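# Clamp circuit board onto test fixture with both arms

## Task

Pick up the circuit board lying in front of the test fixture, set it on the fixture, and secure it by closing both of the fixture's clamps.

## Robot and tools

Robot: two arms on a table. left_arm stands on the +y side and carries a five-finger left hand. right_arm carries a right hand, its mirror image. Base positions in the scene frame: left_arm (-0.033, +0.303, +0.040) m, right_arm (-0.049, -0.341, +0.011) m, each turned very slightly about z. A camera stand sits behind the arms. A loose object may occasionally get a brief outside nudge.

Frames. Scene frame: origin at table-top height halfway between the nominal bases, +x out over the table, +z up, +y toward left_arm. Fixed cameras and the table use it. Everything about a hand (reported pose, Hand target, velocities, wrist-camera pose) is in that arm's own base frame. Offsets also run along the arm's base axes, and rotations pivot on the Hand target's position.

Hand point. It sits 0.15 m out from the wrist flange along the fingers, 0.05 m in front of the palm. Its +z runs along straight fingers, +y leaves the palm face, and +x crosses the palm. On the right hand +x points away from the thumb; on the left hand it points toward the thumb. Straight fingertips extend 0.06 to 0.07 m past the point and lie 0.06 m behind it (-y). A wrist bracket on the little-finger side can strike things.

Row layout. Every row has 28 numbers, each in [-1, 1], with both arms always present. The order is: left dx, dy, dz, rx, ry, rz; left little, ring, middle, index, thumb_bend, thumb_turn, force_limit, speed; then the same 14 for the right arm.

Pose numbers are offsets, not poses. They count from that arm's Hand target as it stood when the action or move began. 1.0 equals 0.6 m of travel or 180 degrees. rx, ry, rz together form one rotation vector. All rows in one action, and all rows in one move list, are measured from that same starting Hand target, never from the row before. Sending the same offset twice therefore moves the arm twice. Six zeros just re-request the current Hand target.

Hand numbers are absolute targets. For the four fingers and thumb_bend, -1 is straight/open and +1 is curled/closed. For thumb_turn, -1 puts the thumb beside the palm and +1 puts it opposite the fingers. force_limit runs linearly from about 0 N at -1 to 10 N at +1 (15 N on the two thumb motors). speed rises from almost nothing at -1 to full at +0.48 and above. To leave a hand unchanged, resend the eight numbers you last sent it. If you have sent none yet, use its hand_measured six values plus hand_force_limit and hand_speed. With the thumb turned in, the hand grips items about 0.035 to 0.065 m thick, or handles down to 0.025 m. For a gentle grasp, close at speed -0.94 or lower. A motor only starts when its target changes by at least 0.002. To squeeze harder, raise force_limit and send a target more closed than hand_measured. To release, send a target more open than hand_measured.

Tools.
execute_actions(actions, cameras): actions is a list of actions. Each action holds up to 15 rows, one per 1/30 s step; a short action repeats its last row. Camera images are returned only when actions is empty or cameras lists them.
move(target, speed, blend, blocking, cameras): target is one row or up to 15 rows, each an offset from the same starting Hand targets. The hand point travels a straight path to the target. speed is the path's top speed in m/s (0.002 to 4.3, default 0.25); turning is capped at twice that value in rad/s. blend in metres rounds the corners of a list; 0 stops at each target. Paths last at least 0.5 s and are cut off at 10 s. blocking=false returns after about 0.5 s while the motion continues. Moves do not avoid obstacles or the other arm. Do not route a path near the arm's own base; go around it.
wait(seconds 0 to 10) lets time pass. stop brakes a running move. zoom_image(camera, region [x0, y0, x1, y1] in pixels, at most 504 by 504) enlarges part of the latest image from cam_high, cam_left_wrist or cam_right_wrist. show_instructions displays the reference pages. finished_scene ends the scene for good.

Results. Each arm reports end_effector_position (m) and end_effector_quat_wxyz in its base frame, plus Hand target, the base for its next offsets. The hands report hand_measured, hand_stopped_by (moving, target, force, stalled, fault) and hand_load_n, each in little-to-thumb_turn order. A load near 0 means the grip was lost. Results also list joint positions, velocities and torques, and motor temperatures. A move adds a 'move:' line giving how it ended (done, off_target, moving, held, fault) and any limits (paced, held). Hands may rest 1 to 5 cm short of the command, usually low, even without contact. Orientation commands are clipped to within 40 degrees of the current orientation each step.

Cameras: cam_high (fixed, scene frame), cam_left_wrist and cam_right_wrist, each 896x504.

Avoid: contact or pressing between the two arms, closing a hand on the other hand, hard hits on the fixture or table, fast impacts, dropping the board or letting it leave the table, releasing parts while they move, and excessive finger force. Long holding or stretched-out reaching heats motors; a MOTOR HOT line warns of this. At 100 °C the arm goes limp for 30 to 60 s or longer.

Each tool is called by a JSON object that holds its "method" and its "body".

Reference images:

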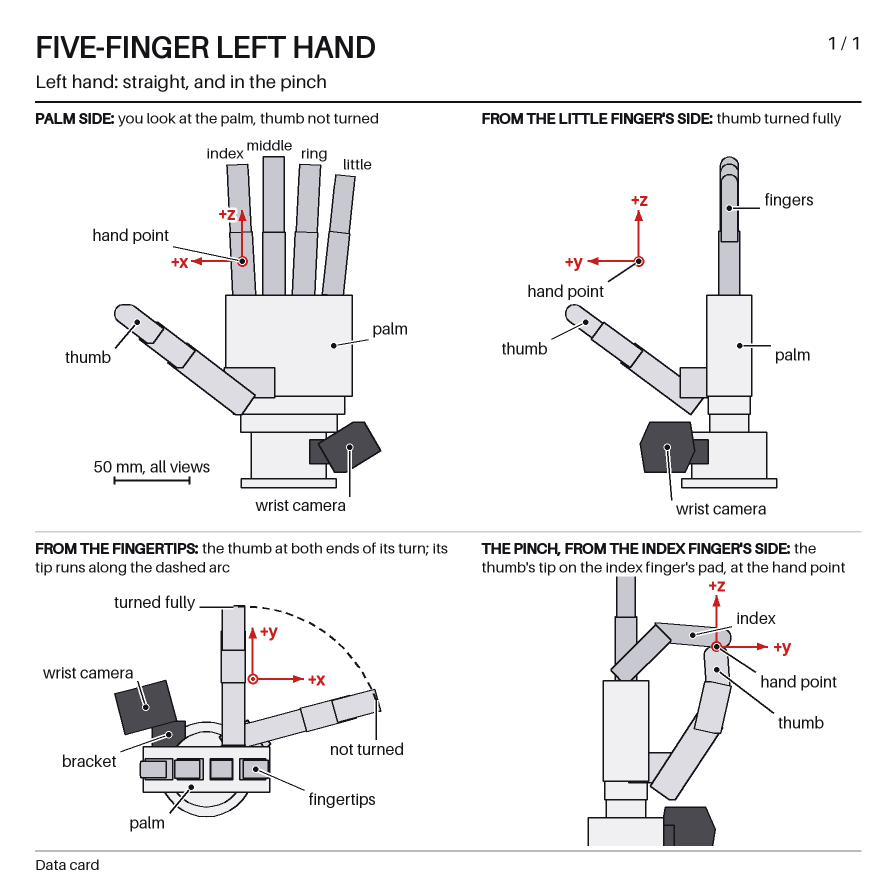

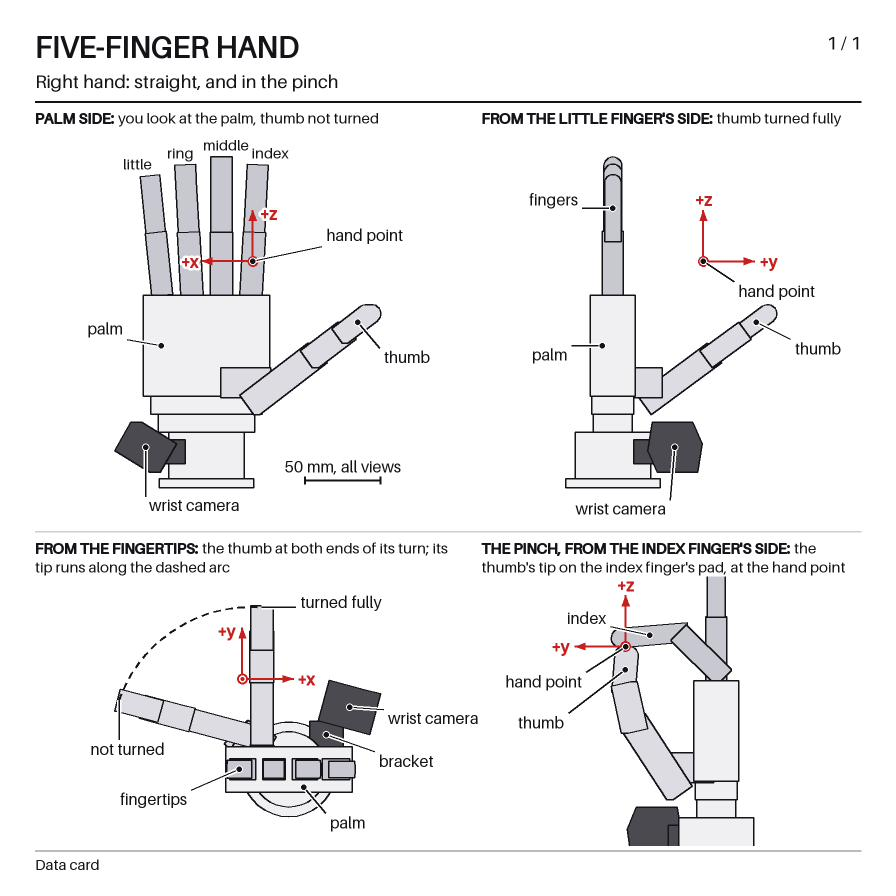

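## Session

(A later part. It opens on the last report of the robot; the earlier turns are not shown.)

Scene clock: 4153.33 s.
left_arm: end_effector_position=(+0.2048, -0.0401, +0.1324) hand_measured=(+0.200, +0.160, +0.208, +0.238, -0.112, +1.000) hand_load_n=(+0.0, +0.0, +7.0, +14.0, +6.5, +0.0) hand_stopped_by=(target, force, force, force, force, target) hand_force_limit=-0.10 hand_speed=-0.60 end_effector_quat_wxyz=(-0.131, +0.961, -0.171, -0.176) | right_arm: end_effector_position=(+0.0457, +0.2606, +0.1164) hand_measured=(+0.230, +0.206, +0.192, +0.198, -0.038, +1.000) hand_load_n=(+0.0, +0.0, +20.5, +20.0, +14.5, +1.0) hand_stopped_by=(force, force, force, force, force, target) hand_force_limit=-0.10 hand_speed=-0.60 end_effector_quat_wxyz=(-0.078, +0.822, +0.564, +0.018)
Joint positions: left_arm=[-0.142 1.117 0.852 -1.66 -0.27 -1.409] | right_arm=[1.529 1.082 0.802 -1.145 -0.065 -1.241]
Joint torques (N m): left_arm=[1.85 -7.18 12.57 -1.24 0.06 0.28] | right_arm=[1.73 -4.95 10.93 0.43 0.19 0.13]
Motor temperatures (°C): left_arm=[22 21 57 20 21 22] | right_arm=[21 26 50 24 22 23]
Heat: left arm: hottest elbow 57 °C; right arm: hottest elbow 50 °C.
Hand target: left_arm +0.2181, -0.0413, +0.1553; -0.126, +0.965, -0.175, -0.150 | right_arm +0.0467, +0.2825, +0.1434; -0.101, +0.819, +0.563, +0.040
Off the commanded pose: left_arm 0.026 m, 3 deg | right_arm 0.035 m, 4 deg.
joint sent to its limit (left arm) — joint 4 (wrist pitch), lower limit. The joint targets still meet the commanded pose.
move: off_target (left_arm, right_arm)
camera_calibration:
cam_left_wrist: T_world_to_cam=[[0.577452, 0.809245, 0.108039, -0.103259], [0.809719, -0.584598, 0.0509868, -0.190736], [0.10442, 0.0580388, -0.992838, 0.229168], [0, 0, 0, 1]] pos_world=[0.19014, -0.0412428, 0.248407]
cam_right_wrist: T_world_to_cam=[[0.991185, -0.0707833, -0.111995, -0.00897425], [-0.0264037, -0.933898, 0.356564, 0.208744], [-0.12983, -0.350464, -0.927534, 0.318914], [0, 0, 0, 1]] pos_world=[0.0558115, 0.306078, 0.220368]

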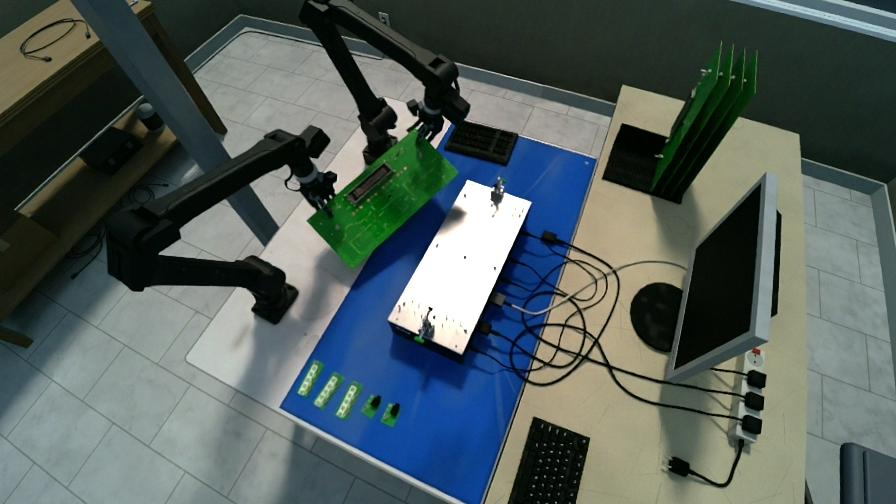

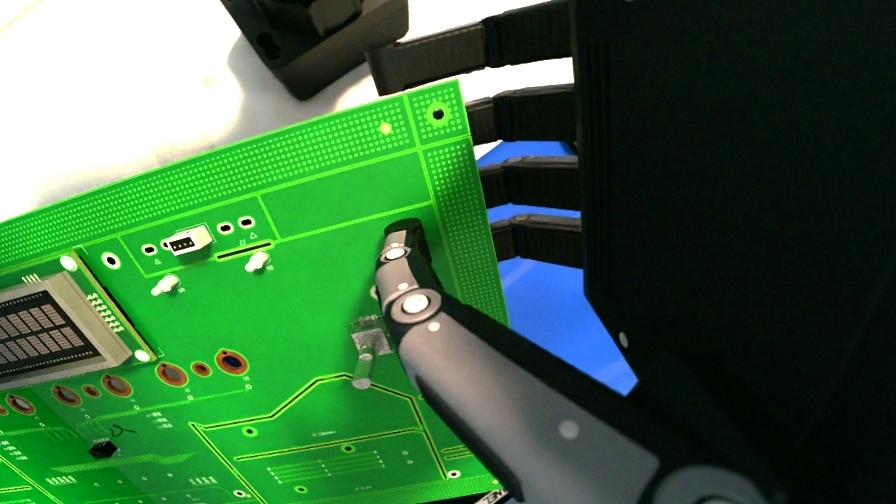

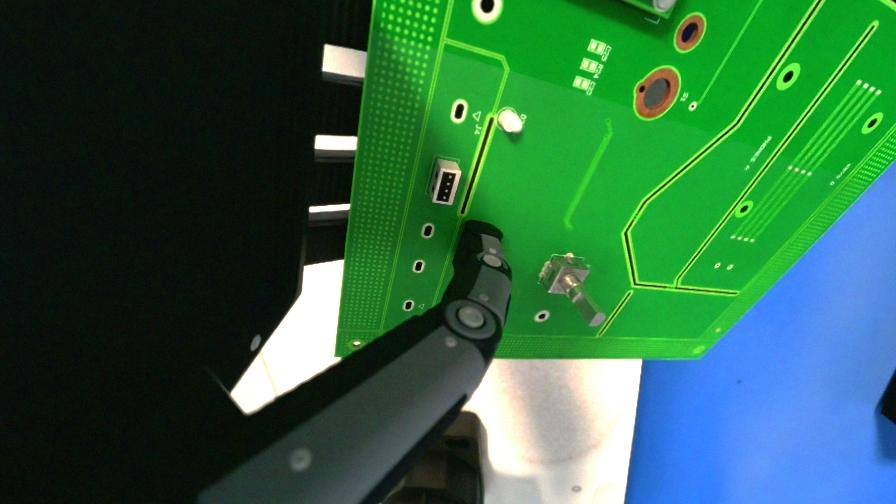

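{"method": "move", "body": {"target": [-0.0155, 0.002, -0.1338, 0, 0, 0, 0.2, 0.6, 0.21, 0.6, 0.35, 1, -0.1, -0.6, -0.0017, -0.0265, -0.1423, 0, 0, 0, 0.6, 0.206, 0.194, 0.6, 0.35, 1, -0.1, -0.6], "speed": 0.05, "cameras": ["all"]}}

{"method": "zoom_image", "body": {"camera": "cam_high", "region": [290, 120, 490, 300]}}

Scene clock: 4213.73 s.
left_arm: end_effector_position=(+0.2068, -0.0414, +0.0750) hand_measured=(+0.200, +0.160, +0.208, +0.238, -0.112, +1.000) hand_load_n=(+0.0, +0.0, +5.0, +15.0, +5.5, +0.0) hand_stopped_by=(target, force, force, force, force, target) hand_force_limit=-0.10 hand_speed=-0.60 end_effector_quat_wxyz=(-0.128, +0.966, -0.170, -0.148) | right_arm: end_effector_position=(+0.0446, +0.2613, +0.0562) hand_measured=(+0.230, +0.204, +0.192, +0.198, -0.038, +1.000) hand_load_n=(+1.0, +8.0, +16.0, +10.5, +13.5, -1.0) hand_stopped_by=(force, force, force, force, force, target) hand_force_limit=-0.10 hand_speed=-0.60 end_effector_quat_wxyz=(-0.096, +0.822, +0.561, +0.031)
Joint positions: left_arm=[-0.14 1.135 0.716 -1.448 -0.263 -1.401] | right_arm=[1.531 1.119 0.659 -0.92 -0.065 -1.231]
Joint torques (N m): left_arm=[1.61 -4.66 8.27 -0.17 -0.15 0.19] | right_arm=[1.73 -4.37 6.08 1.39 0.22 0.06]
Motor temperatures (°C): left_arm=[22 21 59 20 21 22] | right_arm=[21 26 59 24 23 23]
Heat: left arm: hottest elbow 59 °C; right arm: hottest elbow 59 °C.
Hand target: left_arm +0.2089, -0.0402, +0.0751; -0.125, +0.965, -0.174, -0.150 | right_arm +0.0456, +0.2667, +0.0581; -0.101, +0.819, +0.563, +0.040
Off the commanded pose: left_arm 0.002 m, 1 deg | right_arm 0.006 m, 1 deg.
move: done
camera_calibration:
cam_left_wrist: T_world_to_cam=[[0.5737, 0.809422, 0.125319, -0.0976159], [0.803703, -0.585806, 0.104369, -0.192956], [0.157891, 0.0408427, -0.986612, 0.159759], [0, 0, 0, 1]] pos_world=[0.185857, -0.0405473, 0.189991]
cam_right_wrist: T_world_to_cam=[[0.990627, -0.0735448, -0.115107, -0.0137053], [-0.0337942, -0.948441, 0.315146, 0.23733], [-0.132349, -0.308303, -0.942037, 0.25318], [0, 0, 0, 1]] pos_world=[0.0551054, 0.302142, 0.162133]

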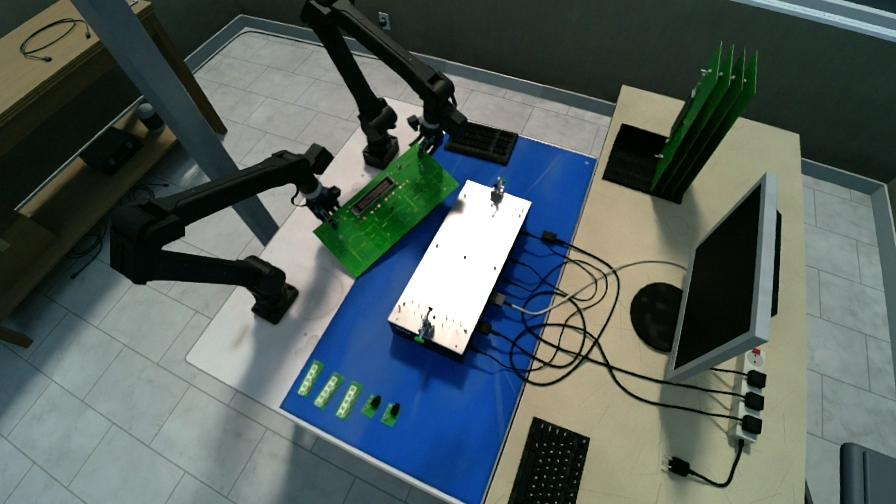

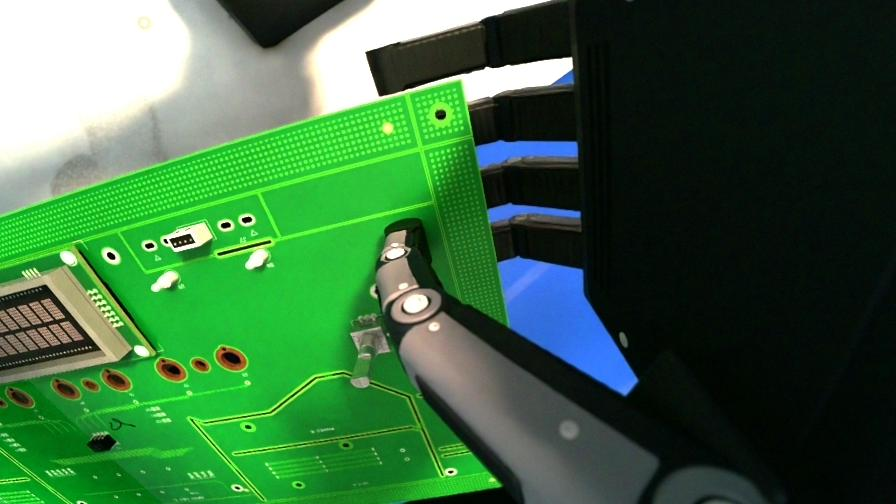

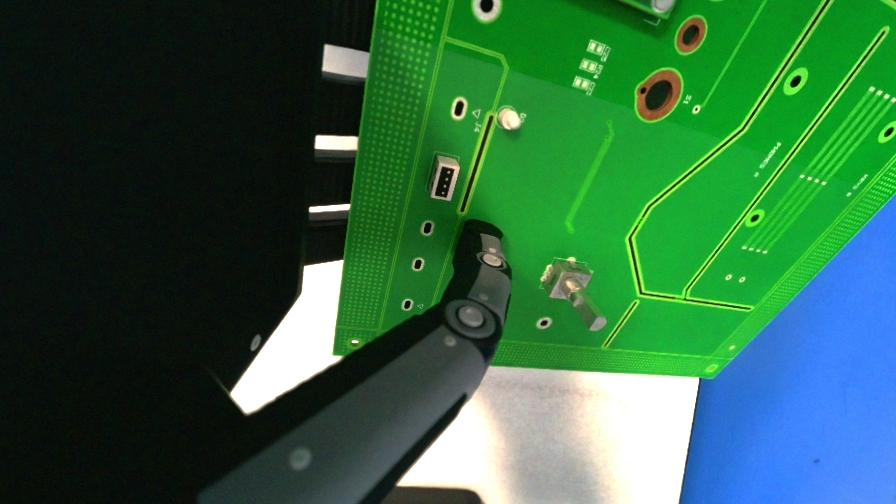

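Scaled by 2.520.

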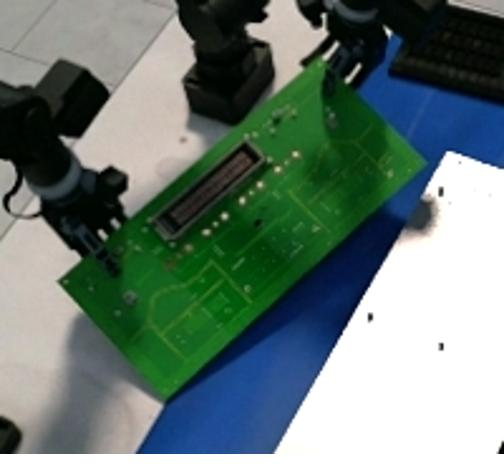

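{"method": "execute_actions", "body": {"actions": [[[0,0,0,0,0,0,0.2,0.6,0.21,0.6,0.35,1,-0.1,-0.6,0,0,0,0,0,0,0.2,0.16,0.12,0.17,-1,1,0,-0.3]]]}}

{"method": "wait", "body": {"seconds": 1.5, "cameras": ["all"]}}

Scene clock: 4246.90 s.
left_arm: end_effector_position=(+0.2064, -0.0412, +0.0747) hand_measured=(+0.200, +0.160, +0.208, +0.236, -0.112, +1.000) hand_load_n=(+0.0, +0.0, +2.0, +18.5, +6.0, +0.5) hand_stopped_by=(target, force, force, force, force, target) hand_force_limit=-0.10 hand_speed=-0.60 end_effector_quat_wxyz=(-0.128, +0.966, -0.171, -0.149) | right_arm: end_effector_position=(+0.0455, +0.2615, +0.0564) hand_measured=(+0.200, +0.160, +0.120, +0.170, -1.000, +1.000) hand_load_n=(+0.0, +0.0, +0.0, +3.0, +0.0, +0.0) hand_stopped_by=(target, target, target, target, target, target) hand_force_limit=0.00 hand_speed=-0.30 end_effector_quat_wxyz=(-0.095, +0.822, +0.561, +0.033)
Joint positions: left_arm=[-0.14 1.135 0.715 -1.448 -0.264 -1.401] | right_arm=[1.531 1.119 0.659 -0.92 -0.06 -1.231]
Joint torques (N m): left_arm=[1.61 -4.66 8.29 -0.17 -0.12 0.19] | right_arm=[1.67 -4.42 6.06 1.36 0.06 0.05]
Motor temperatures (°C): left_arm=[22 21 57 20 21 22] | right_arm=[21 26 50 24 23 23]
Heat: left arm: hottest elbow 57 °C; right arm: hottest elbow 50 °C.
Hand target: left_arm +0.2089, -0.0402, +0.0751; -0.125, +0.965, -0.174, -0.150 | right_arm +0.0456, +0.2667, +0.0581; -0.101, +0.819, +0.563, +0.040
Off the commanded pose: left_arm 0.003 m, 1 deg | right_arm 0.005 m, 1 deg.

Scene clock: 4248.40 s.
left_arm: end_effector_position=(+0.2064, -0.0412, +0.0747) hand_measured=(+0.200, +0.160, +0.208, +0.236, -0.112, +1.000) hand_load_n=(+0.0, +0.0, +2.0, +18.5, +6.0, +0.5) hand_stopped_by=(target, force, force, force, force, target) hand_force_limit=-0.10 hand_speed=-0.60 end_effector_quat_wxyz=(-0.128, +0.966, -0.171, -0.149) | right_arm: end_effector_position=(+0.0455, +0.2615, +0.0564) hand_measured=(+0.200, +0.160, +0.120, +0.170, -1.000, +1.000) hand_load_n=(+0.0, +0.0, +0.0, +3.5, +0.0, +0.0) hand_stopped_by=(target, target, target, target, target, target) hand_force_limit=0.00 hand_speed=-0.30 end_effector_quat_wxyz=(-0.095, +0.822, +0.561, +0.033)
Joint positions: left_arm=[-0.14 1.135 0.715 -1.448 -0.264 -1.401] | right_arm=[1.531 1.119 0.659 -0.92 -0.06 -1.231]
Joint torques (N m): left_arm=[1.61 -4.72 8.29 -0.16 -0.12 0.19] | right_arm=[1.67 -4.42 6.06 1.36 0.06 0.05]
Motor temperatures (°C): left_arm=[22 21 57 20 21 22] | right_arm=[21 26 50 24 23 23]
Heat: left arm: hottest elbow 57 °C; right arm: hottest elbow 50 °C.
Hand target: left_arm +0.2089, -0.0402, +0.0751; -0.125, +0.965, -0.174, -0.150 | right_arm +0.0456, +0.2667, +0.0581; -0.101, +0.819, +0.563, +0.040
Off the commanded pose: left_arm 0.003 m, 1 deg | right_arm 0.005 m, 1 deg.
wait: 1.50 s; at rest by 0.17 s
camera_calibration:
cam_left_wrist: T_world_to_cam=[[0.574027, 0.809174, 0.125425, -0.0976353], [0.803665, -0.586092, 0.103047, -0.192458], [0.156894, 0.0416482, -0.986737, 0.159731], [0, 0, 0, 1]] pos_world=[0.185656, -0.0404467, 0.189691]
cam_right_wrist: T_world_to_cam=[[0.991029, -0.0742461, -0.111124, -0.0145332], [-0.0358127, -0.94861, 0.314414, 0.23766], [-0.128758, -0.307614, -0.942759, 0.25316], [0, 0, 0, 1]] pos_world=[0.0555104, 0.302243, 0.16233]

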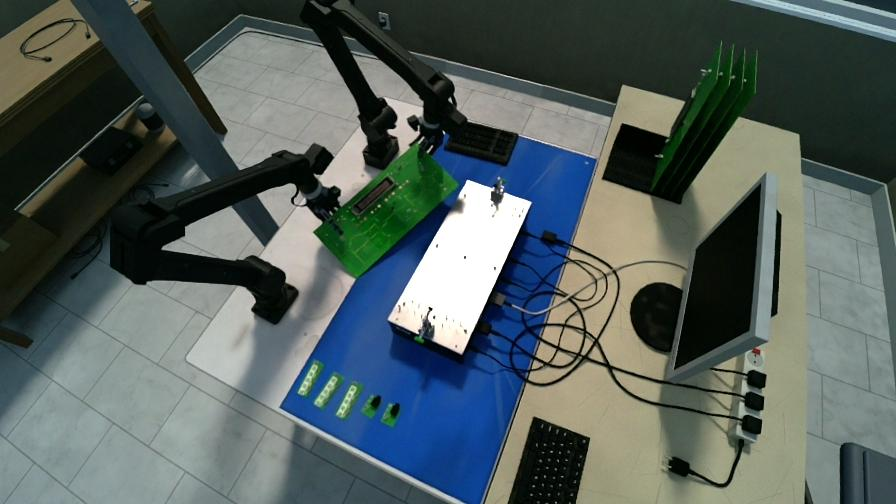

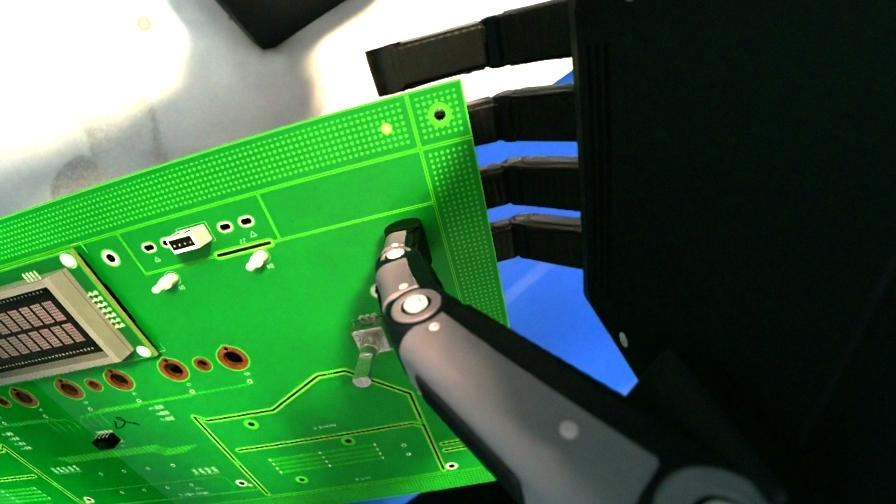

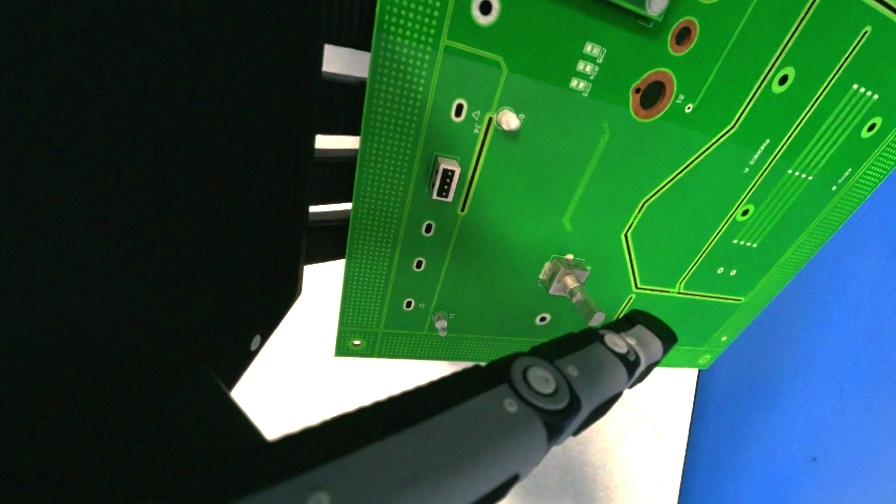

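{"method": "execute_actions", "body": {"actions": [[[0,0,0,0,0,0,0.2,0.6,0.21,0.6,0.35,1,-0.1,-0.6,-0.0026,0.0026,-0.0105,0,0,0,0.2,0.16,0.12,0.17,-0.5,1,0,-0.3]]]}}

{"method": "move", "body": {"target": [0, 0, 0, 0, 0, 0, 0.2, 0.6, 0.21, 0.6, 0.35, 1, -0.1, -0.6, -0.126, 0.0441, 0.0477, 0, 0, 0, 0.2, 0.16, 0.12, 0.17, -0.5, 1, 0, -0.3], "speed": 0.06, "cameras": ["all"]}}

Scene clock: 4259.27 s.
left_arm: end_effector_position=(+0.2064, -0.0411, +0.0747) hand_measured=(+0.200, +0.160, +0.208, +0.236, -0.112, +1.000) hand_load_n=(+0.0, +0.0, +7.0, +13.5, +6.0, +0.0) hand_stopped_by=(target, force, force, force, force, target) hand_force_limit=-0.10 hand_speed=-0.60 end_effector_quat_wxyz=(-0.128, +0.966, -0.171, -0.149) | right_arm: end_effector_position=(+0.0449, +0.2644, +0.0523) hand_measured=(+0.200, +0.160, +0.120, +0.170, -0.500, +1.000) hand_load_n=(+0.0, +0.0, +0.0, +1.0, +0.0, +0.0) hand_stopped_by=(target, target, target, target, target, target) hand_force_limit=0.00 hand_speed=-0.30 end_effector_quat_wxyz=(-0.097, +0.821, +0.562, +0.035)
Joint positions: left_arm=[-0.14 1.135 0.715 -1.448 -0.265 -1.401] | right_arm=[1.535 1.128 0.653 -0.898 -0.059 -1.231]
Joint torques (N m): left_arm=[1.61 -4.72 8.29 -0.16 -0.11 0.19] | right_arm=[1.85 -4.07 5.85 1.42 0.05 0.11]
Motor temperatures (°C): left_arm=[22 21 57 20 21 22] | right_arm=[21 26 48 24 23 23]
Heat: left arm: hottest elbow 57 °C; right arm: hottest elbow 48 °C.
Hand target: left_arm +0.2090, -0.0401, +0.0751; -0.126, +0.965, -0.174, -0.150 | right_arm +0.0441, +0.2681, +0.0518; -0.101, +0.819, +0.563, +0.040
Off the commanded pose: left_arm 0.003 m, 1 deg | right_arm 0.004 m, 1 deg.

Scene clock: 4261.27 s.
left_arm: end_effector_position=(+0.2069, -0.0411, +0.0746) hand_measured=(+0.200, +0.160, +0.208, +0.236, -0.112, +1.000) hand_load_n=(+0.0, +0.0, +10.5, +11.5, +6.5, -0.5) hand_stopped_by=(target, force, force, force, force, target) hand_force_limit=-0.10 hand_speed=-0.60 end_effector_quat_wxyz=(-0.128, +0.966, -0.171, -0.148) | right_arm: end_effector_position=(-0.0260, +0.2756, +0.0643) hand_measured=(+0.200, +0.160, +0.120, +0.170, -0.500, +1.000) hand_load_n=(+0.0, +0.5, +0.5, +0.0, +0.0, +0.0) hand_stopped_by=(target, target, target, target, target, target) hand_force_limit=0.00 hand_speed=-0.30 end_effector_quat_wxyz=(-0.085, +0.818, +0.567, +0.032)
Joint positions: left_arm=[-0.14 1.135 0.715 -1.446 -0.265 -1.401] | right_arm=[1.785 1.18 0.726 -0.934 -0.005 -0.998]
Joint torques (N m): left_arm=[1.61 -4.66 8.31 -0.23 -0.11 0.19] | right_arm=[1.73 -4.54 9.63 0.51 0.04 0.18]
Motor temperatures (°C): left_arm=[22 21 57 20 21 22] | right_arm=[21 26 48 24 23 23]
Heat: left arm: hottest elbow 57 °C; right arm: hottest elbow 48 °C.
Hand target: left_arm +0.2089, -0.0401, +0.0751; -0.126, +0.965, -0.174, -0.150 | right_arm -0.0316, +0.2946, +0.0804; -0.101, +0.819, +0.564, +0.040
Off the commanded pose: left_arm 0.002 m, 1 deg | right_arm 0.025 m, 2 deg.
move: off_target (right_arm)
camera_calibration:
cam_left_wrist: T_world_to_cam=[[0.574045, 0.808955, 0.126742, -0.0979998], [0.803356, -0.586357, 0.10394, -0.192731], [0.158399, 0.0421529, -0.986475, 0.15929], [0, 0, 0, 1]] pos_world=[0.185857, -0.0404463, 0.189589]
cam_right_wrist: T_world_to_cam=[[0.993318, -0.0611038, -0.0979086, 0.0537985], [-0.0256547, -0.944023, 0.32888, 0.244026], [-0.112524, -0.32417, -0.939283, 0.260543], [0, 0, 0, 1]] pos_world=[-0.0178614, 0.318113, 0.169735]

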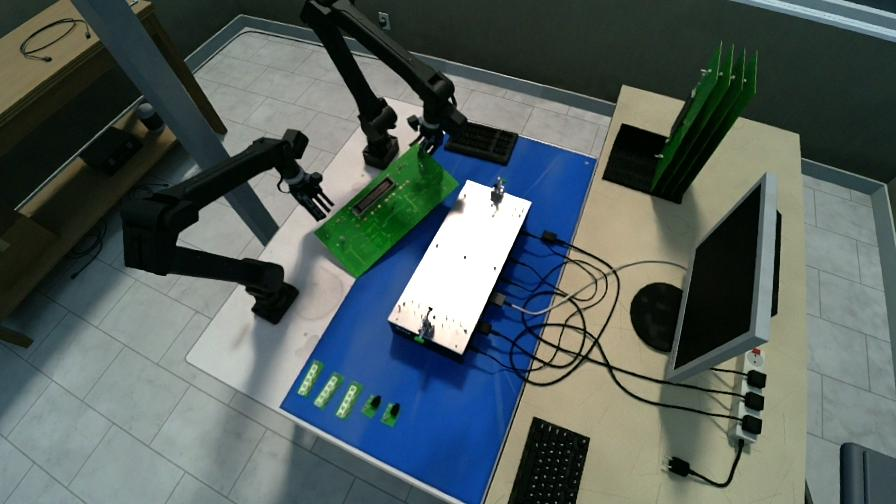

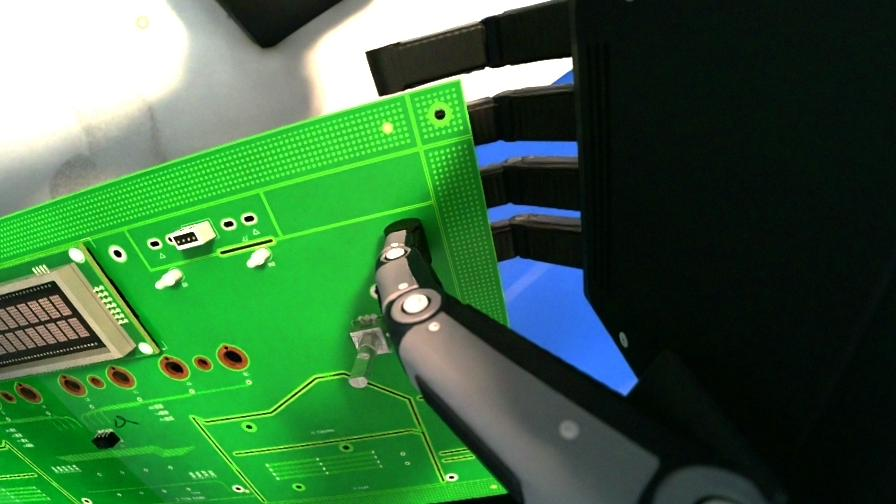

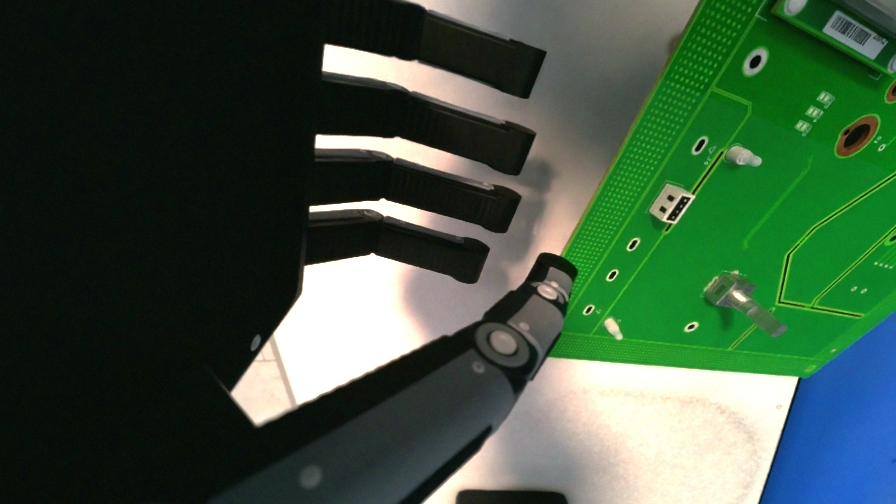

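{"method": "move", "body": {"target": [0, 0, 0, 0, 0, 0, 0.2, 0.6, 0.21, 0.6, 0.35, 1, -0.1, -0.6, -0.0307, 0.0257, 0.016, -0.0122, 0.1117, -0.1744, 0.2, 0.16, 0.12, 0.17, -1, 1, 0, 0.2], "speed": 0.1, "cameras": ["cam_high", "cam_right_wrist"]}}

Scene clock: 4292.40 s.
left_arm: end_effector_position=(+0.2069, -0.0411, +0.0746) hand_measured=(+0.200, +0.160, +0.208, +0.236, -0.112, +1.000) hand_load_n=(+0.0, +0.0, +10.5, +11.0, +6.5, -0.5) hand_stopped_by=(target, force, force, force, force, target) hand_force_limit=-0.10 hand_speed=-0.60 end_effector_quat_wxyz=(-0.128, +0.966, -0.171, -0.148) | right_arm: end_effector_position=(-0.0497, +0.2841, +0.0745) hand_measured=(+0.200, +0.160, +0.120, +0.170, -1.000, +1.000) hand_load_n=(+0.0, +0.0, +0.0, +0.0, +0.0, +0.0) hand_stopped_by=(target, target, target, target, target, target) hand_force_limit=0.00 hand_speed=0.20 end_effector_quat_wxyz=(-0.139, +0.938, +0.303, -0.092)
Joint positions: left_arm=[-0.14 1.135 0.715 -1.446 -0.265 -1.401] | right_arm=[1.597 1.198 0.761 -0.913 -0.255 -0.57]
Joint torques (N m): left_arm=[1.67 -4.66 8.31 -0.24 -0.11 0.19] | right_arm=[0.62 -4.95 9.63 1.37 -0.45 0.21]
Motor temperatures (°C): left_arm=[22 21 56 20 21 22] | right_arm=[21 26 52 24 22 23]
Heat: left arm: hottest elbow 56 °C; right arm: hottest elbow 52 °C.
Hand target: left_arm +0.2089, -0.0401, +0.0751; -0.126, +0.965, -0.174, -0.150 | right_arm -0.0499, +0.3100, +0.0900; -0.167, +0.936, +0.297, -0.086
Off the commanded pose: left_arm 0.002 m, 1 deg | right_arm 0.030 m, 3 deg.
move: off_target (right_arm)
camera_calibration:
cam_right_wrist: T_world_to_cam=[[0.733558, -0.570379, -0.369541, 0.230931], [-0.394956, -0.800271, 0.451193, 0.179796], [-0.553084, -0.185024, -0.81232, 0.19926], [0, 0, 0, 1]] pos_world=[0.0118175, 0.312472, 0.166078]
Images, in order (width x height): cam_high 896x504, cam_right_wrist 896x504.

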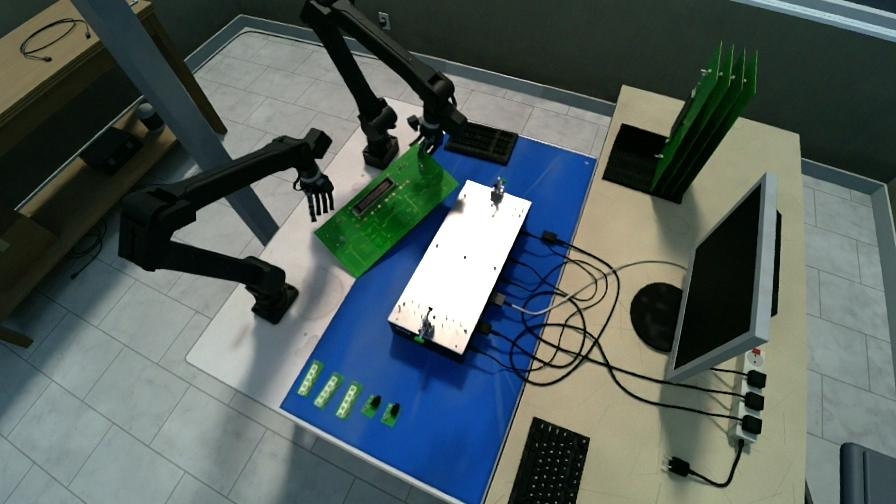

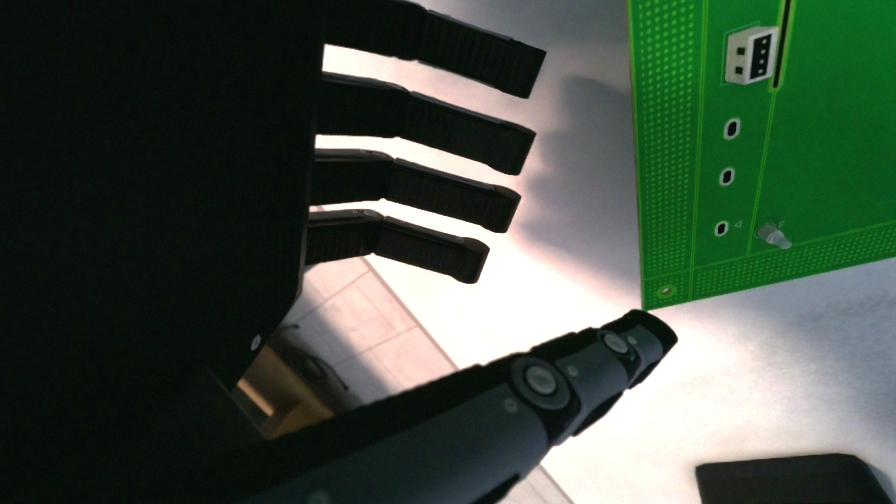

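{"method": "move", "body": {"target": [0, 0, 0, 0, 0, 0, 0.2, 0.6, 0.21, 0.6, 0.35, 1, -0.1, -0.6, 0.0307, 0.0233, -0.0092, 0.0444, -0.0455, 0.16, 0.2, 0.16, 0.12, 0.17, -1, 1, 0, 0.2], "speed": 0.1, "cameras": ["cam_right_wrist"]}}

Scene clock: 4379.50 s.
left_arm: end_effector_position=(+0.2069, -0.0411, +0.0746) hand_measured=(+0.200, +0.160, +0.208, +0.236, -0.112, +1.000) hand_load_n=(+0.0, +0.0, +10.5, +10.5, +6.5, -0.5) hand_stopped_by=(target, force, force, force, force, target) hand_force_limit=-0.10 hand_speed=-0.60 end_effector_quat_wxyz=(-0.128, +0.966, -0.171, -0.148) | right_arm: end_effector_position=(-0.0289, +0.2992, +0.0693) hand_measured=(+0.200, +0.160, +0.120, +0.170, -1.000, +1.000) hand_load_n=(+0.0, +0.0, +0.0, +0.0, +0.0, +0.0) hand_stopped_by=(target, target, target, target, target, target) hand_force_limit=0.00 hand_speed=0.20 end_effector_quat_wxyz=(-0.159, +0.833, +0.527, -0.053)
Joint positions: left_arm=[-0.14 1.135 0.715 -1.446 -0.265 -1.401] | right_arm=[1.629 1.198 0.761 -0.901 -0.246 -1.041]
Joint torques (N m): left_arm=[1.61 -4.66 8.29 -0.23 -0.11 0.19] | right_arm=[1.96 -5.13 9.4 1.43 -0.2 -0.01]
Motor temperatures (°C): left_arm=[22 21 55 20 21 22] | right_arm=[21 26 51 24 23 23]
Heat: left arm: hottest elbow 55 °C; right arm: hottest elbow 51 °C.
Hand target: left_arm +0.2089, -0.0401, +0.0751; -0.126, +0.965, -0.174, -0.150 | right_arm -0.0316, +0.3240, +0.0845; -0.183, +0.823, +0.536, -0.038
Off the commanded pose: left_arm 0.002 m, 1 deg | right_arm 0.029 m, 4 deg.
move: off_target (right_arm)
camera_calibration:
cam_right_wrist: T_world_to_cam=[[0.938305, -0.117356, -0.325286, 0.0896581], [-0.0115223, -0.950741, 0.309771, 0.26822], [-0.345617, -0.286911, -0.893438, 0.251512], [0, 0, 0, 1]] pos_world=[0.00589072, 0.337692, 0.170788]
Images, in order (width x height): cam_right_wrist 896x504.

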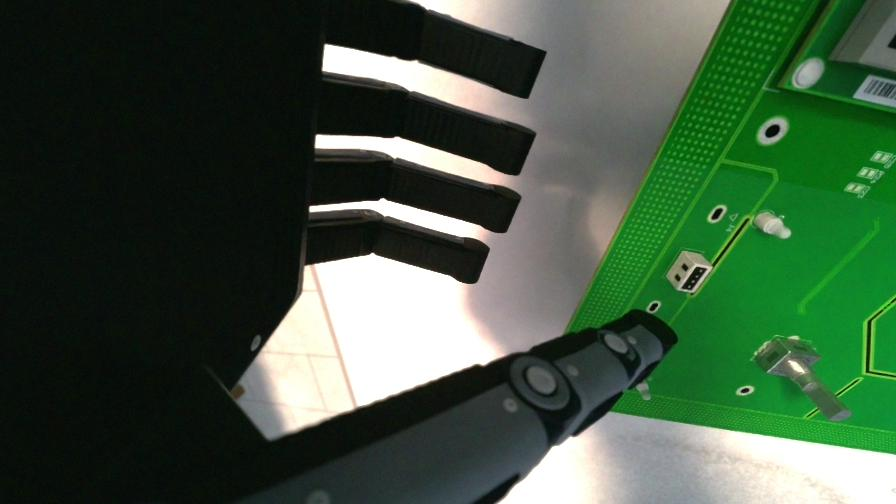

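{"method": "move", "body": {"target": [0, 0, 0, 0, 0, 0, 0.2, 0.6, 0.21, 0.6, 0.35, 1, -0.1, -0.6, 0.055, -0.035, -0.03, 0, 0, 0, 0.2, 0.16, 0.12, 0.17, -1, 1, 0, 0.2], "speed": 0.07, "cameras": ["cam_right_wrist"]}}

Scene clock: 4391.97 s.
left_arm: end_effector_position=(+0.2069, -0.0411, +0.0746) hand_measured=(+0.200, +0.160, +0.208, +0.236, -0.112, +1.000) hand_load_n=(+0.0, +0.0, +10.5, +11.0, +6.5, -0.5) hand_stopped_by=(target, force, force, force, force, target) hand_force_limit=-0.10 hand_speed=-0.60 end_effector_quat_wxyz=(-0.128, +0.966, -0.171, -0.148) | right_arm: end_effector_position=(+0.0002, +0.2996, +0.0645) hand_measured=(+0.200, +0.160, +0.120, +0.170, -1.000, +1.000) hand_load_n=(+0.0, +0.0, +0.0, +0.5, +0.0, +0.0) hand_stopped_by=(target, target, target, target, target, target) hand_force_limit=0.00 hand_speed=0.20 end_effector_quat_wxyz=(-0.172, +0.827, +0.533, -0.044)
Joint positions: left_arm=[-0.14 1.135 0.715 -1.446 -0.265 -1.401] | right_arm=[1.536 1.183 0.736 -0.884 -0.268 -1.146]
Joint torques (N m): left_arm=[1.67 -4.66 8.29 -0.23 -0.11 0.19] | right_arm=[0.85 -6.24 5.75 1.44 -0.46 -0.01]
Motor temperatures (°C): left_arm=[22 21 55 20 21 22] | right_arm=[21 26 51 24 22 23]
Heat: left arm: hottest elbow 55 °C; right arm: hottest elbow 51 °C.
Hand target: left_arm +0.2089, -0.0401, +0.0751; -0.126, +0.965, -0.174, -0.150 | right_arm +0.0015, +0.3029, +0.0664; -0.183, +0.823, +0.536, -0.038
Off the commanded pose: left_arm 0.002 m, 1 deg | right_arm 0.004 m, 2 deg.
move: done
camera_calibration:
cam_right_wrist: T_world_to_cam=[[0.940074, -0.096337, -0.327077, 0.0546538], [-0.00182359, -0.960663, 0.277711, 0.275552], [-0.340965, -0.260473, -0.90327, 0.250104], [0, 0, 0, 1]] pos_world=[0.0344005, 0.335123, 0.167263]
Images, in order (width x height): cam_right_wrist 896x504.

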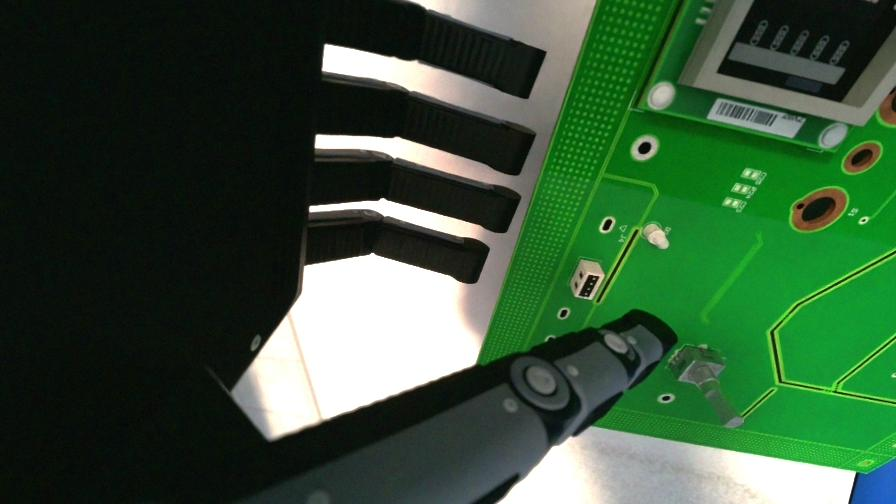

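{"method": "move", "body": {"target": [0, 0, 0, 0, 0, 0, 0.2, 0.6, 0.21, 0.6, 0.35, 1, -0.1, -0.6, 0.0688, -0.0303, -0.0278, 0, 0, 0, 0.2, 0.16, 0.12, 0.17, -1, 1, 0, 0.2], "speed": 0.06, "cameras": ["cam_right_wrist", "cam_left_wrist"]}}

Scene clock: 4401.37 s.
left_arm: end_effector_position=(+0.2069, -0.0411, +0.0746) hand_measured=(+0.200, +0.160, +0.208, +0.236, -0.112, +1.000) hand_load_n=(+0.0, +0.0, +10.5, +11.0, +6.0, -0.5) hand_stopped_by=(target, force, force, force, force, target) hand_force_limit=-0.10 hand_speed=-0.60 end_effector_quat_wxyz=(-0.128, +0.966, -0.171, -0.148) | right_arm: end_effector_position=(+0.0411, +0.2816, +0.0482) hand_measured=(+0.200, +0.160, +0.120, +0.170, -1.000, +1.000) hand_load_n=(+0.0, +0.0, +0.0, +0.5, +0.0, +0.0) hand_stopped_by=(target, target, target, target, target, target) hand_force_limit=0.00 hand_speed=0.20 end_effector_quat_wxyz=(-0.173, +0.827, +0.532, -0.046)
Joint positions: left_arm=[-0.14 1.135 0.715 -1.446 -0.265 -1.401] | right_arm=[1.39 1.176 0.685 -0.882 -0.303 -1.294]
Joint torques (N m): left_arm=[1.61 -4.66 8.29 -0.24 -0.11 0.19] | right_arm=[0.85 -5.83 5.5 1.4 -0.48 -0.01]
Motor temperatures (°C): left_arm=[22 21 55 20 21 22] | right_arm=[21 26 51 24 23 23]
Heat: left arm: hottest elbow 55 °C; right arm: hottest elbow 51 °C.
Hand target: left_arm +0.2089, -0.0401, +0.0751; -0.126, +0.965, -0.174, -0.150 | right_arm +0.0427, +0.2848, +0.0497; -0.183, +0.823, +0.536, -0.038
Off the commanded pose: left_arm 0.002 m, 1 deg | right_arm 0.004 m, 2 deg.
move: done
camera_calibration:
cam_left_wrist: T_world_to_cam=[[0.574045, 0.808955, 0.126742, -0.0979998], [0.803356, -0.586357, 0.10394, -0.192731], [0.158399, 0.0421529, -0.986475, 0.15929], [0, 0, 0, 1]] pos_world=[0.185857, -0.0404463, 0.189589]
cam_right_wrist: T_world_to_cam=[[0.938971, -0.0962487, -0.330256, 0.00927053], [-0.000725491, -0.960611, 0.277894, 0.262762], [-0.343995, -0.260695, -0.902056, 0.244802], [0, 0, 0, 1]] pos_world=[0.0756964, 0.317123, 0.150867]
Images, in order (width x height): cam_left_wrist 896x504, cam_right_wrist 896x504.

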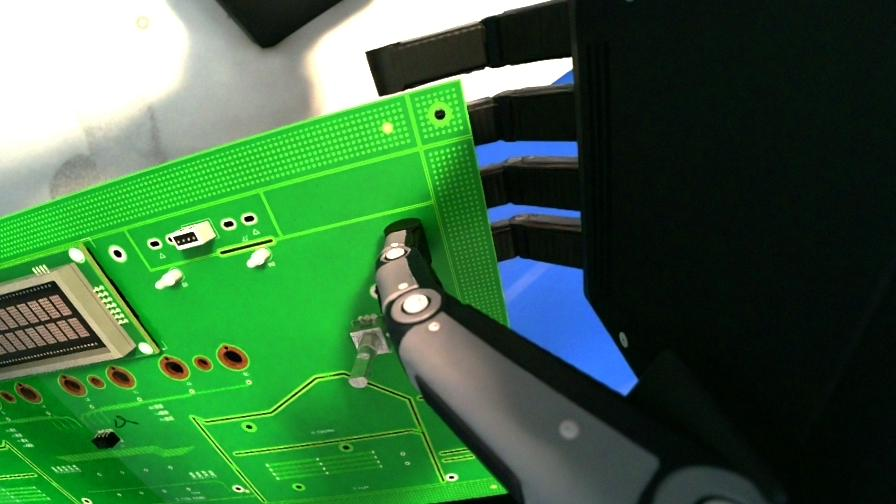

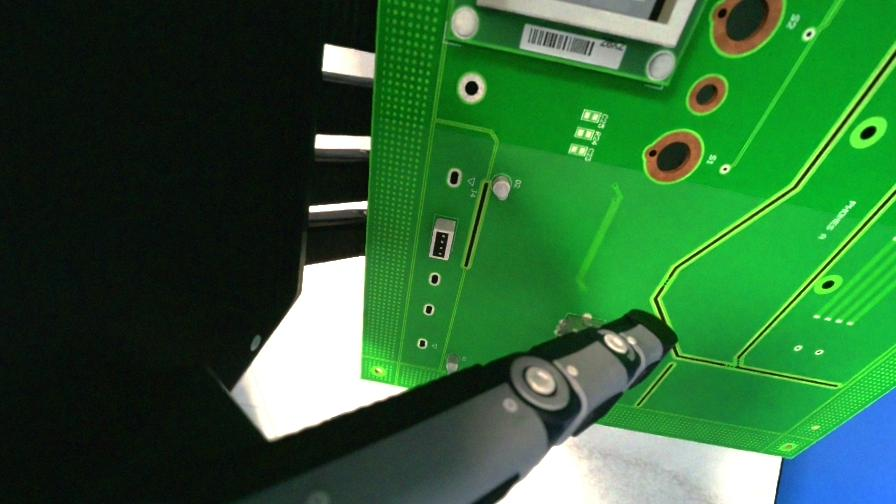

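{"method": "move", "body": {"target": [[0, 0, 0, 0, 0, 0, 0.2, 0.6, 0.21, 0.6, 0.35, 1, -0.1, -0.6, 0.012, -0.016, -0.008, 0, 0, 0, 0.2, 0.16, 0.12, 0.17, -1, 1, 0, 0.2],[0, 0, 0, 0, 0, 0, 0.2, 0.6, 0.21, 0.6, 0.35, 1, -0.1, -0.6, 0.014, -0.018, 0.014, 0, 0, 0, 0.2, 0.16, 0.12, 0.17, -1, 1, 0, 0.2]], "speed": 0.04, "cameras": ["cam_right_wrist"]}}

Scene clock: 4411.03 s.
left_arm: end_effector_position=(+0.2068, -0.0415, +0.0746) hand_measured=(+0.200, +0.160, +0.208, +0.236, -0.112, +1.000) hand_load_n=(+0.0, +0.0, +3.5, +16.0, +7.0, +0.5) hand_stopped_by=(target, force, force, force, force, target) hand_force_limit=-0.10 hand_speed=-0.60 end_effector_quat_wxyz=(-0.127, +0.966, -0.170, -0.148) | right_arm: end_effector_position=(+0.0459, +0.2694, +0.0493) hand_measured=(+0.200, +0.160, +0.120, +0.170, -1.000, +1.000) hand_load_n=(+0.5, +0.0, +0.0, +0.0, +0.0, +0.0) hand_stopped_by=(target, target, target, target, target, target) hand_force_limit=0.00 hand_speed=0.20 end_effector_quat_wxyz=(-0.176, +0.823, +0.538, -0.047)
Joint positions: left_arm=[-0.14 1.135 0.715 -1.446 -0.263 -1.401] | right_arm=[1.362 1.14 0.662 -0.903 -0.315 -1.335]
Joint torques (N m): left_arm=[1.67 -4.66 8.31 -0.23 -0.16 0.19] | right_arm=[0.03 -5.48 6.99 0.49 -0.33 0.02]
Motor temperatures (°C): left_arm=[22 21 55 20 21 22] | right_arm=[21 26 50 24 23 23]
Heat: left arm: hottest elbow 55 °C; right arm: hottest elbow 50 °C.
Hand target: left_arm +0.2089, -0.0402, +0.0751; -0.125, +0.965, -0.174, -0.150 | right_arm +0.0512, +0.2739, +0.0581; -0.183, +0.823, +0.536, -0.038
Off the commanded pose: left_arm 0.003 m, 1 deg | right_arm 0.011 m, 1 deg.
move: off_target (right_arm)
camera_calibration:
cam_right_wrist: T_world_to_cam=[[0.939049, -0.0824373, -0.333754, 0.000440802], [0.0125839, -0.961931, 0.273003, 0.250716], [-0.343553, -0.260563, -0.902263, 0.244125], [0, 0, 0, 1]] pos_world=[0.0803012, 0.304818, 0.151966]
Images, in order (width x height): cam_right_wrist 896x504.

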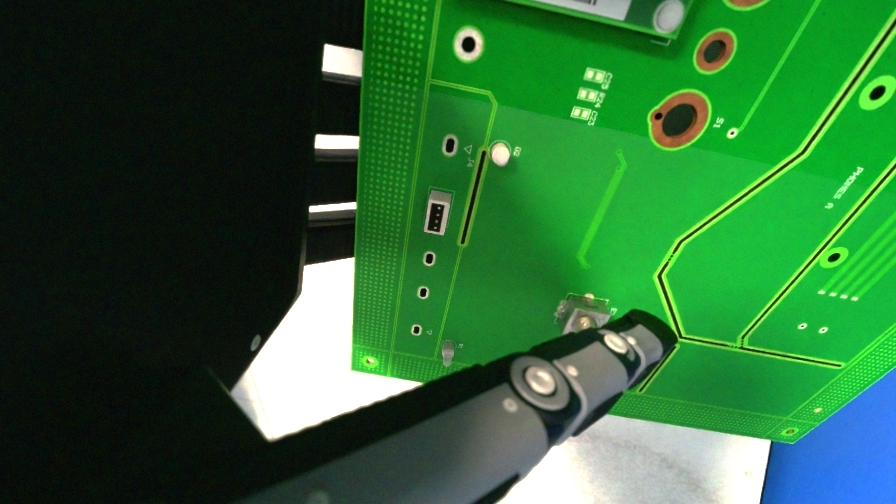

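{"method": "execute_actions", "body": {"actions": [[[0,0,0,0,0,0,0.2,0.6,0.21,0.6,0.35,1,-0.1,-0.6,0,0,0,0,0,0,0.2,0.16,0.12,0.17,0.35,1,-0.3,-0.3]]]}}

{"method": "wait", "body": {"seconds": 1.5, "cameras": ["cam_right_wrist"]}}

Scene clock: 4420.33 s.
left_arm: end_effector_position=(+0.2069, -0.0415, +0.0746) hand_measured=(+0.200, +0.160, +0.208, +0.236, -0.112, +1.000) hand_load_n=(+0.0, +0.5, +3.5, +16.0, +7.0, +0.5) hand_stopped_by=(target, force, force, force, force, target) hand_force_limit=-0.10 hand_speed=-0.60 end_effector_quat_wxyz=(-0.127, +0.966, -0.170, -0.148) | right_arm: end_effector_position=(+0.0463, +0.2689, +0.0495) hand_measured=(+0.200, +0.160, +0.120, +0.170, -0.380, +1.000) hand_load_n=(+2.0, +0.0, +0.0, +0.0, +7.0, +2.0) hand_stopped_by=(target, target, target, target, force, target) hand_force_limit=-0.30 hand_speed=-0.30 end_effector_quat_wxyz=(-0.175, +0.821, +0.541, -0.047)
Joint positions: left_arm=[-0.14 1.135 0.715 -1.446 -0.263 -1.401] | right_arm=[1.362 1.139 0.662 -0.906 -0.315 -1.345]
Joint torques (N m): left_arm=[1.61 -4.66 8.31 -0.25 -0.17 0.19] | right_arm=[0.09 -5.36 6.99 0.59 -0.32 0.12]
Motor temperatures (°C): left_arm=[22 21 55 20 21 22] | right_arm=[21 26 50 24 22 23]
Heat: left arm: hottest elbow 55 °C; right arm: hottest elbow 50 °C.
Hand target: left_arm +0.2089, -0.0401, +0.0751; -0.126, +0.965, -0.174, -0.150 | right_arm +0.0512, +0.2739, +0.0581; -0.183, +0.823, +0.536, -0.038
Off the commanded pose: left_arm 0.002 m, 1 deg | right_arm 0.011 m, 1 deg.

Scene clock: 4421.83 s.
left_arm: end_effector_position=(+0.2069, -0.0415, +0.0746) hand_measured=(+0.200, +0.160, +0.208, +0.236, -0.112, +1.000) hand_load_n=(+0.0, +0.0, +3.5, +16.0, +7.0, +0.5) hand_stopped_by=(target, force, force, force, force, target) hand_force_limit=-0.10 hand_speed=-0.60 end_effector_quat_wxyz=(-0.127, +0.966, -0.170, -0.148) | right_arm: end_effector_position=(+0.0463, +0.2689, +0.0495) hand_measured=(+0.200, +0.160, +0.120, +0.170, -0.380, +1.000) hand_load_n=(+1.5, +0.0, +0.0, +0.0, +7.0, +2.5) hand_stopped_by=(target, target, target, target, force, target) hand_force_limit=-0.30 hand_speed=-0.30 end_effector_quat_wxyz=(-0.175, +0.821, +0.541, -0.047)
Joint positions: left_arm=[-0.14 1.135 0.715 -1.446 -0.263 -1.401] | right_arm=[1.362 1.139 0.662 -0.906 -0.315 -1.345]
Joint torques (N m): left_arm=[1.55 -4.66 8.31 -0.25 -0.17 0.19] | right_arm=[0.09 -5.36 6.99 0.59 -0.33 0.1]
Motor temperatures (°C): left_arm=[22 21 55 20 21 22] | right_arm=[21 26 50 24 22 23]
Heat: left arm: hottest elbow 55 °C; right arm: hottest elbow 50 °C.
Hand target: left_arm +0.2089, -0.0401, +0.0751; -0.126, +0.965, -0.174, -0.150 | right_arm +0.0512, +0.2739, +0.0581; -0.183, +0.823, +0.536, -0.038
Off the commanded pose: left_arm 0.002 m, 1 deg | right_arm 0.011 m, 1 deg.
wait: 1.50 s; at rest by 0.17 s
camera_calibration:
cam_right_wrist: T_world_to_cam=[[0.940376, -0.0739813, -0.331993, -0.00233373], [0.0205849, -0.961892, 0.272655, 0.249931], [-0.339513, -0.263232, -0.903017, 0.244939], [0, 0, 0, 1]] pos_world=[0.0802096, 0.30471, 0.152264]
Images, in order (width x height): cam_right_wrist 896x504.

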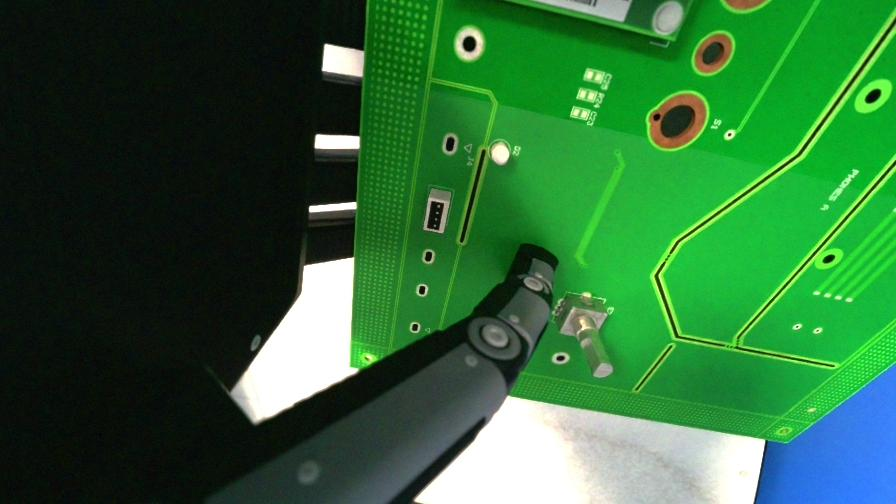

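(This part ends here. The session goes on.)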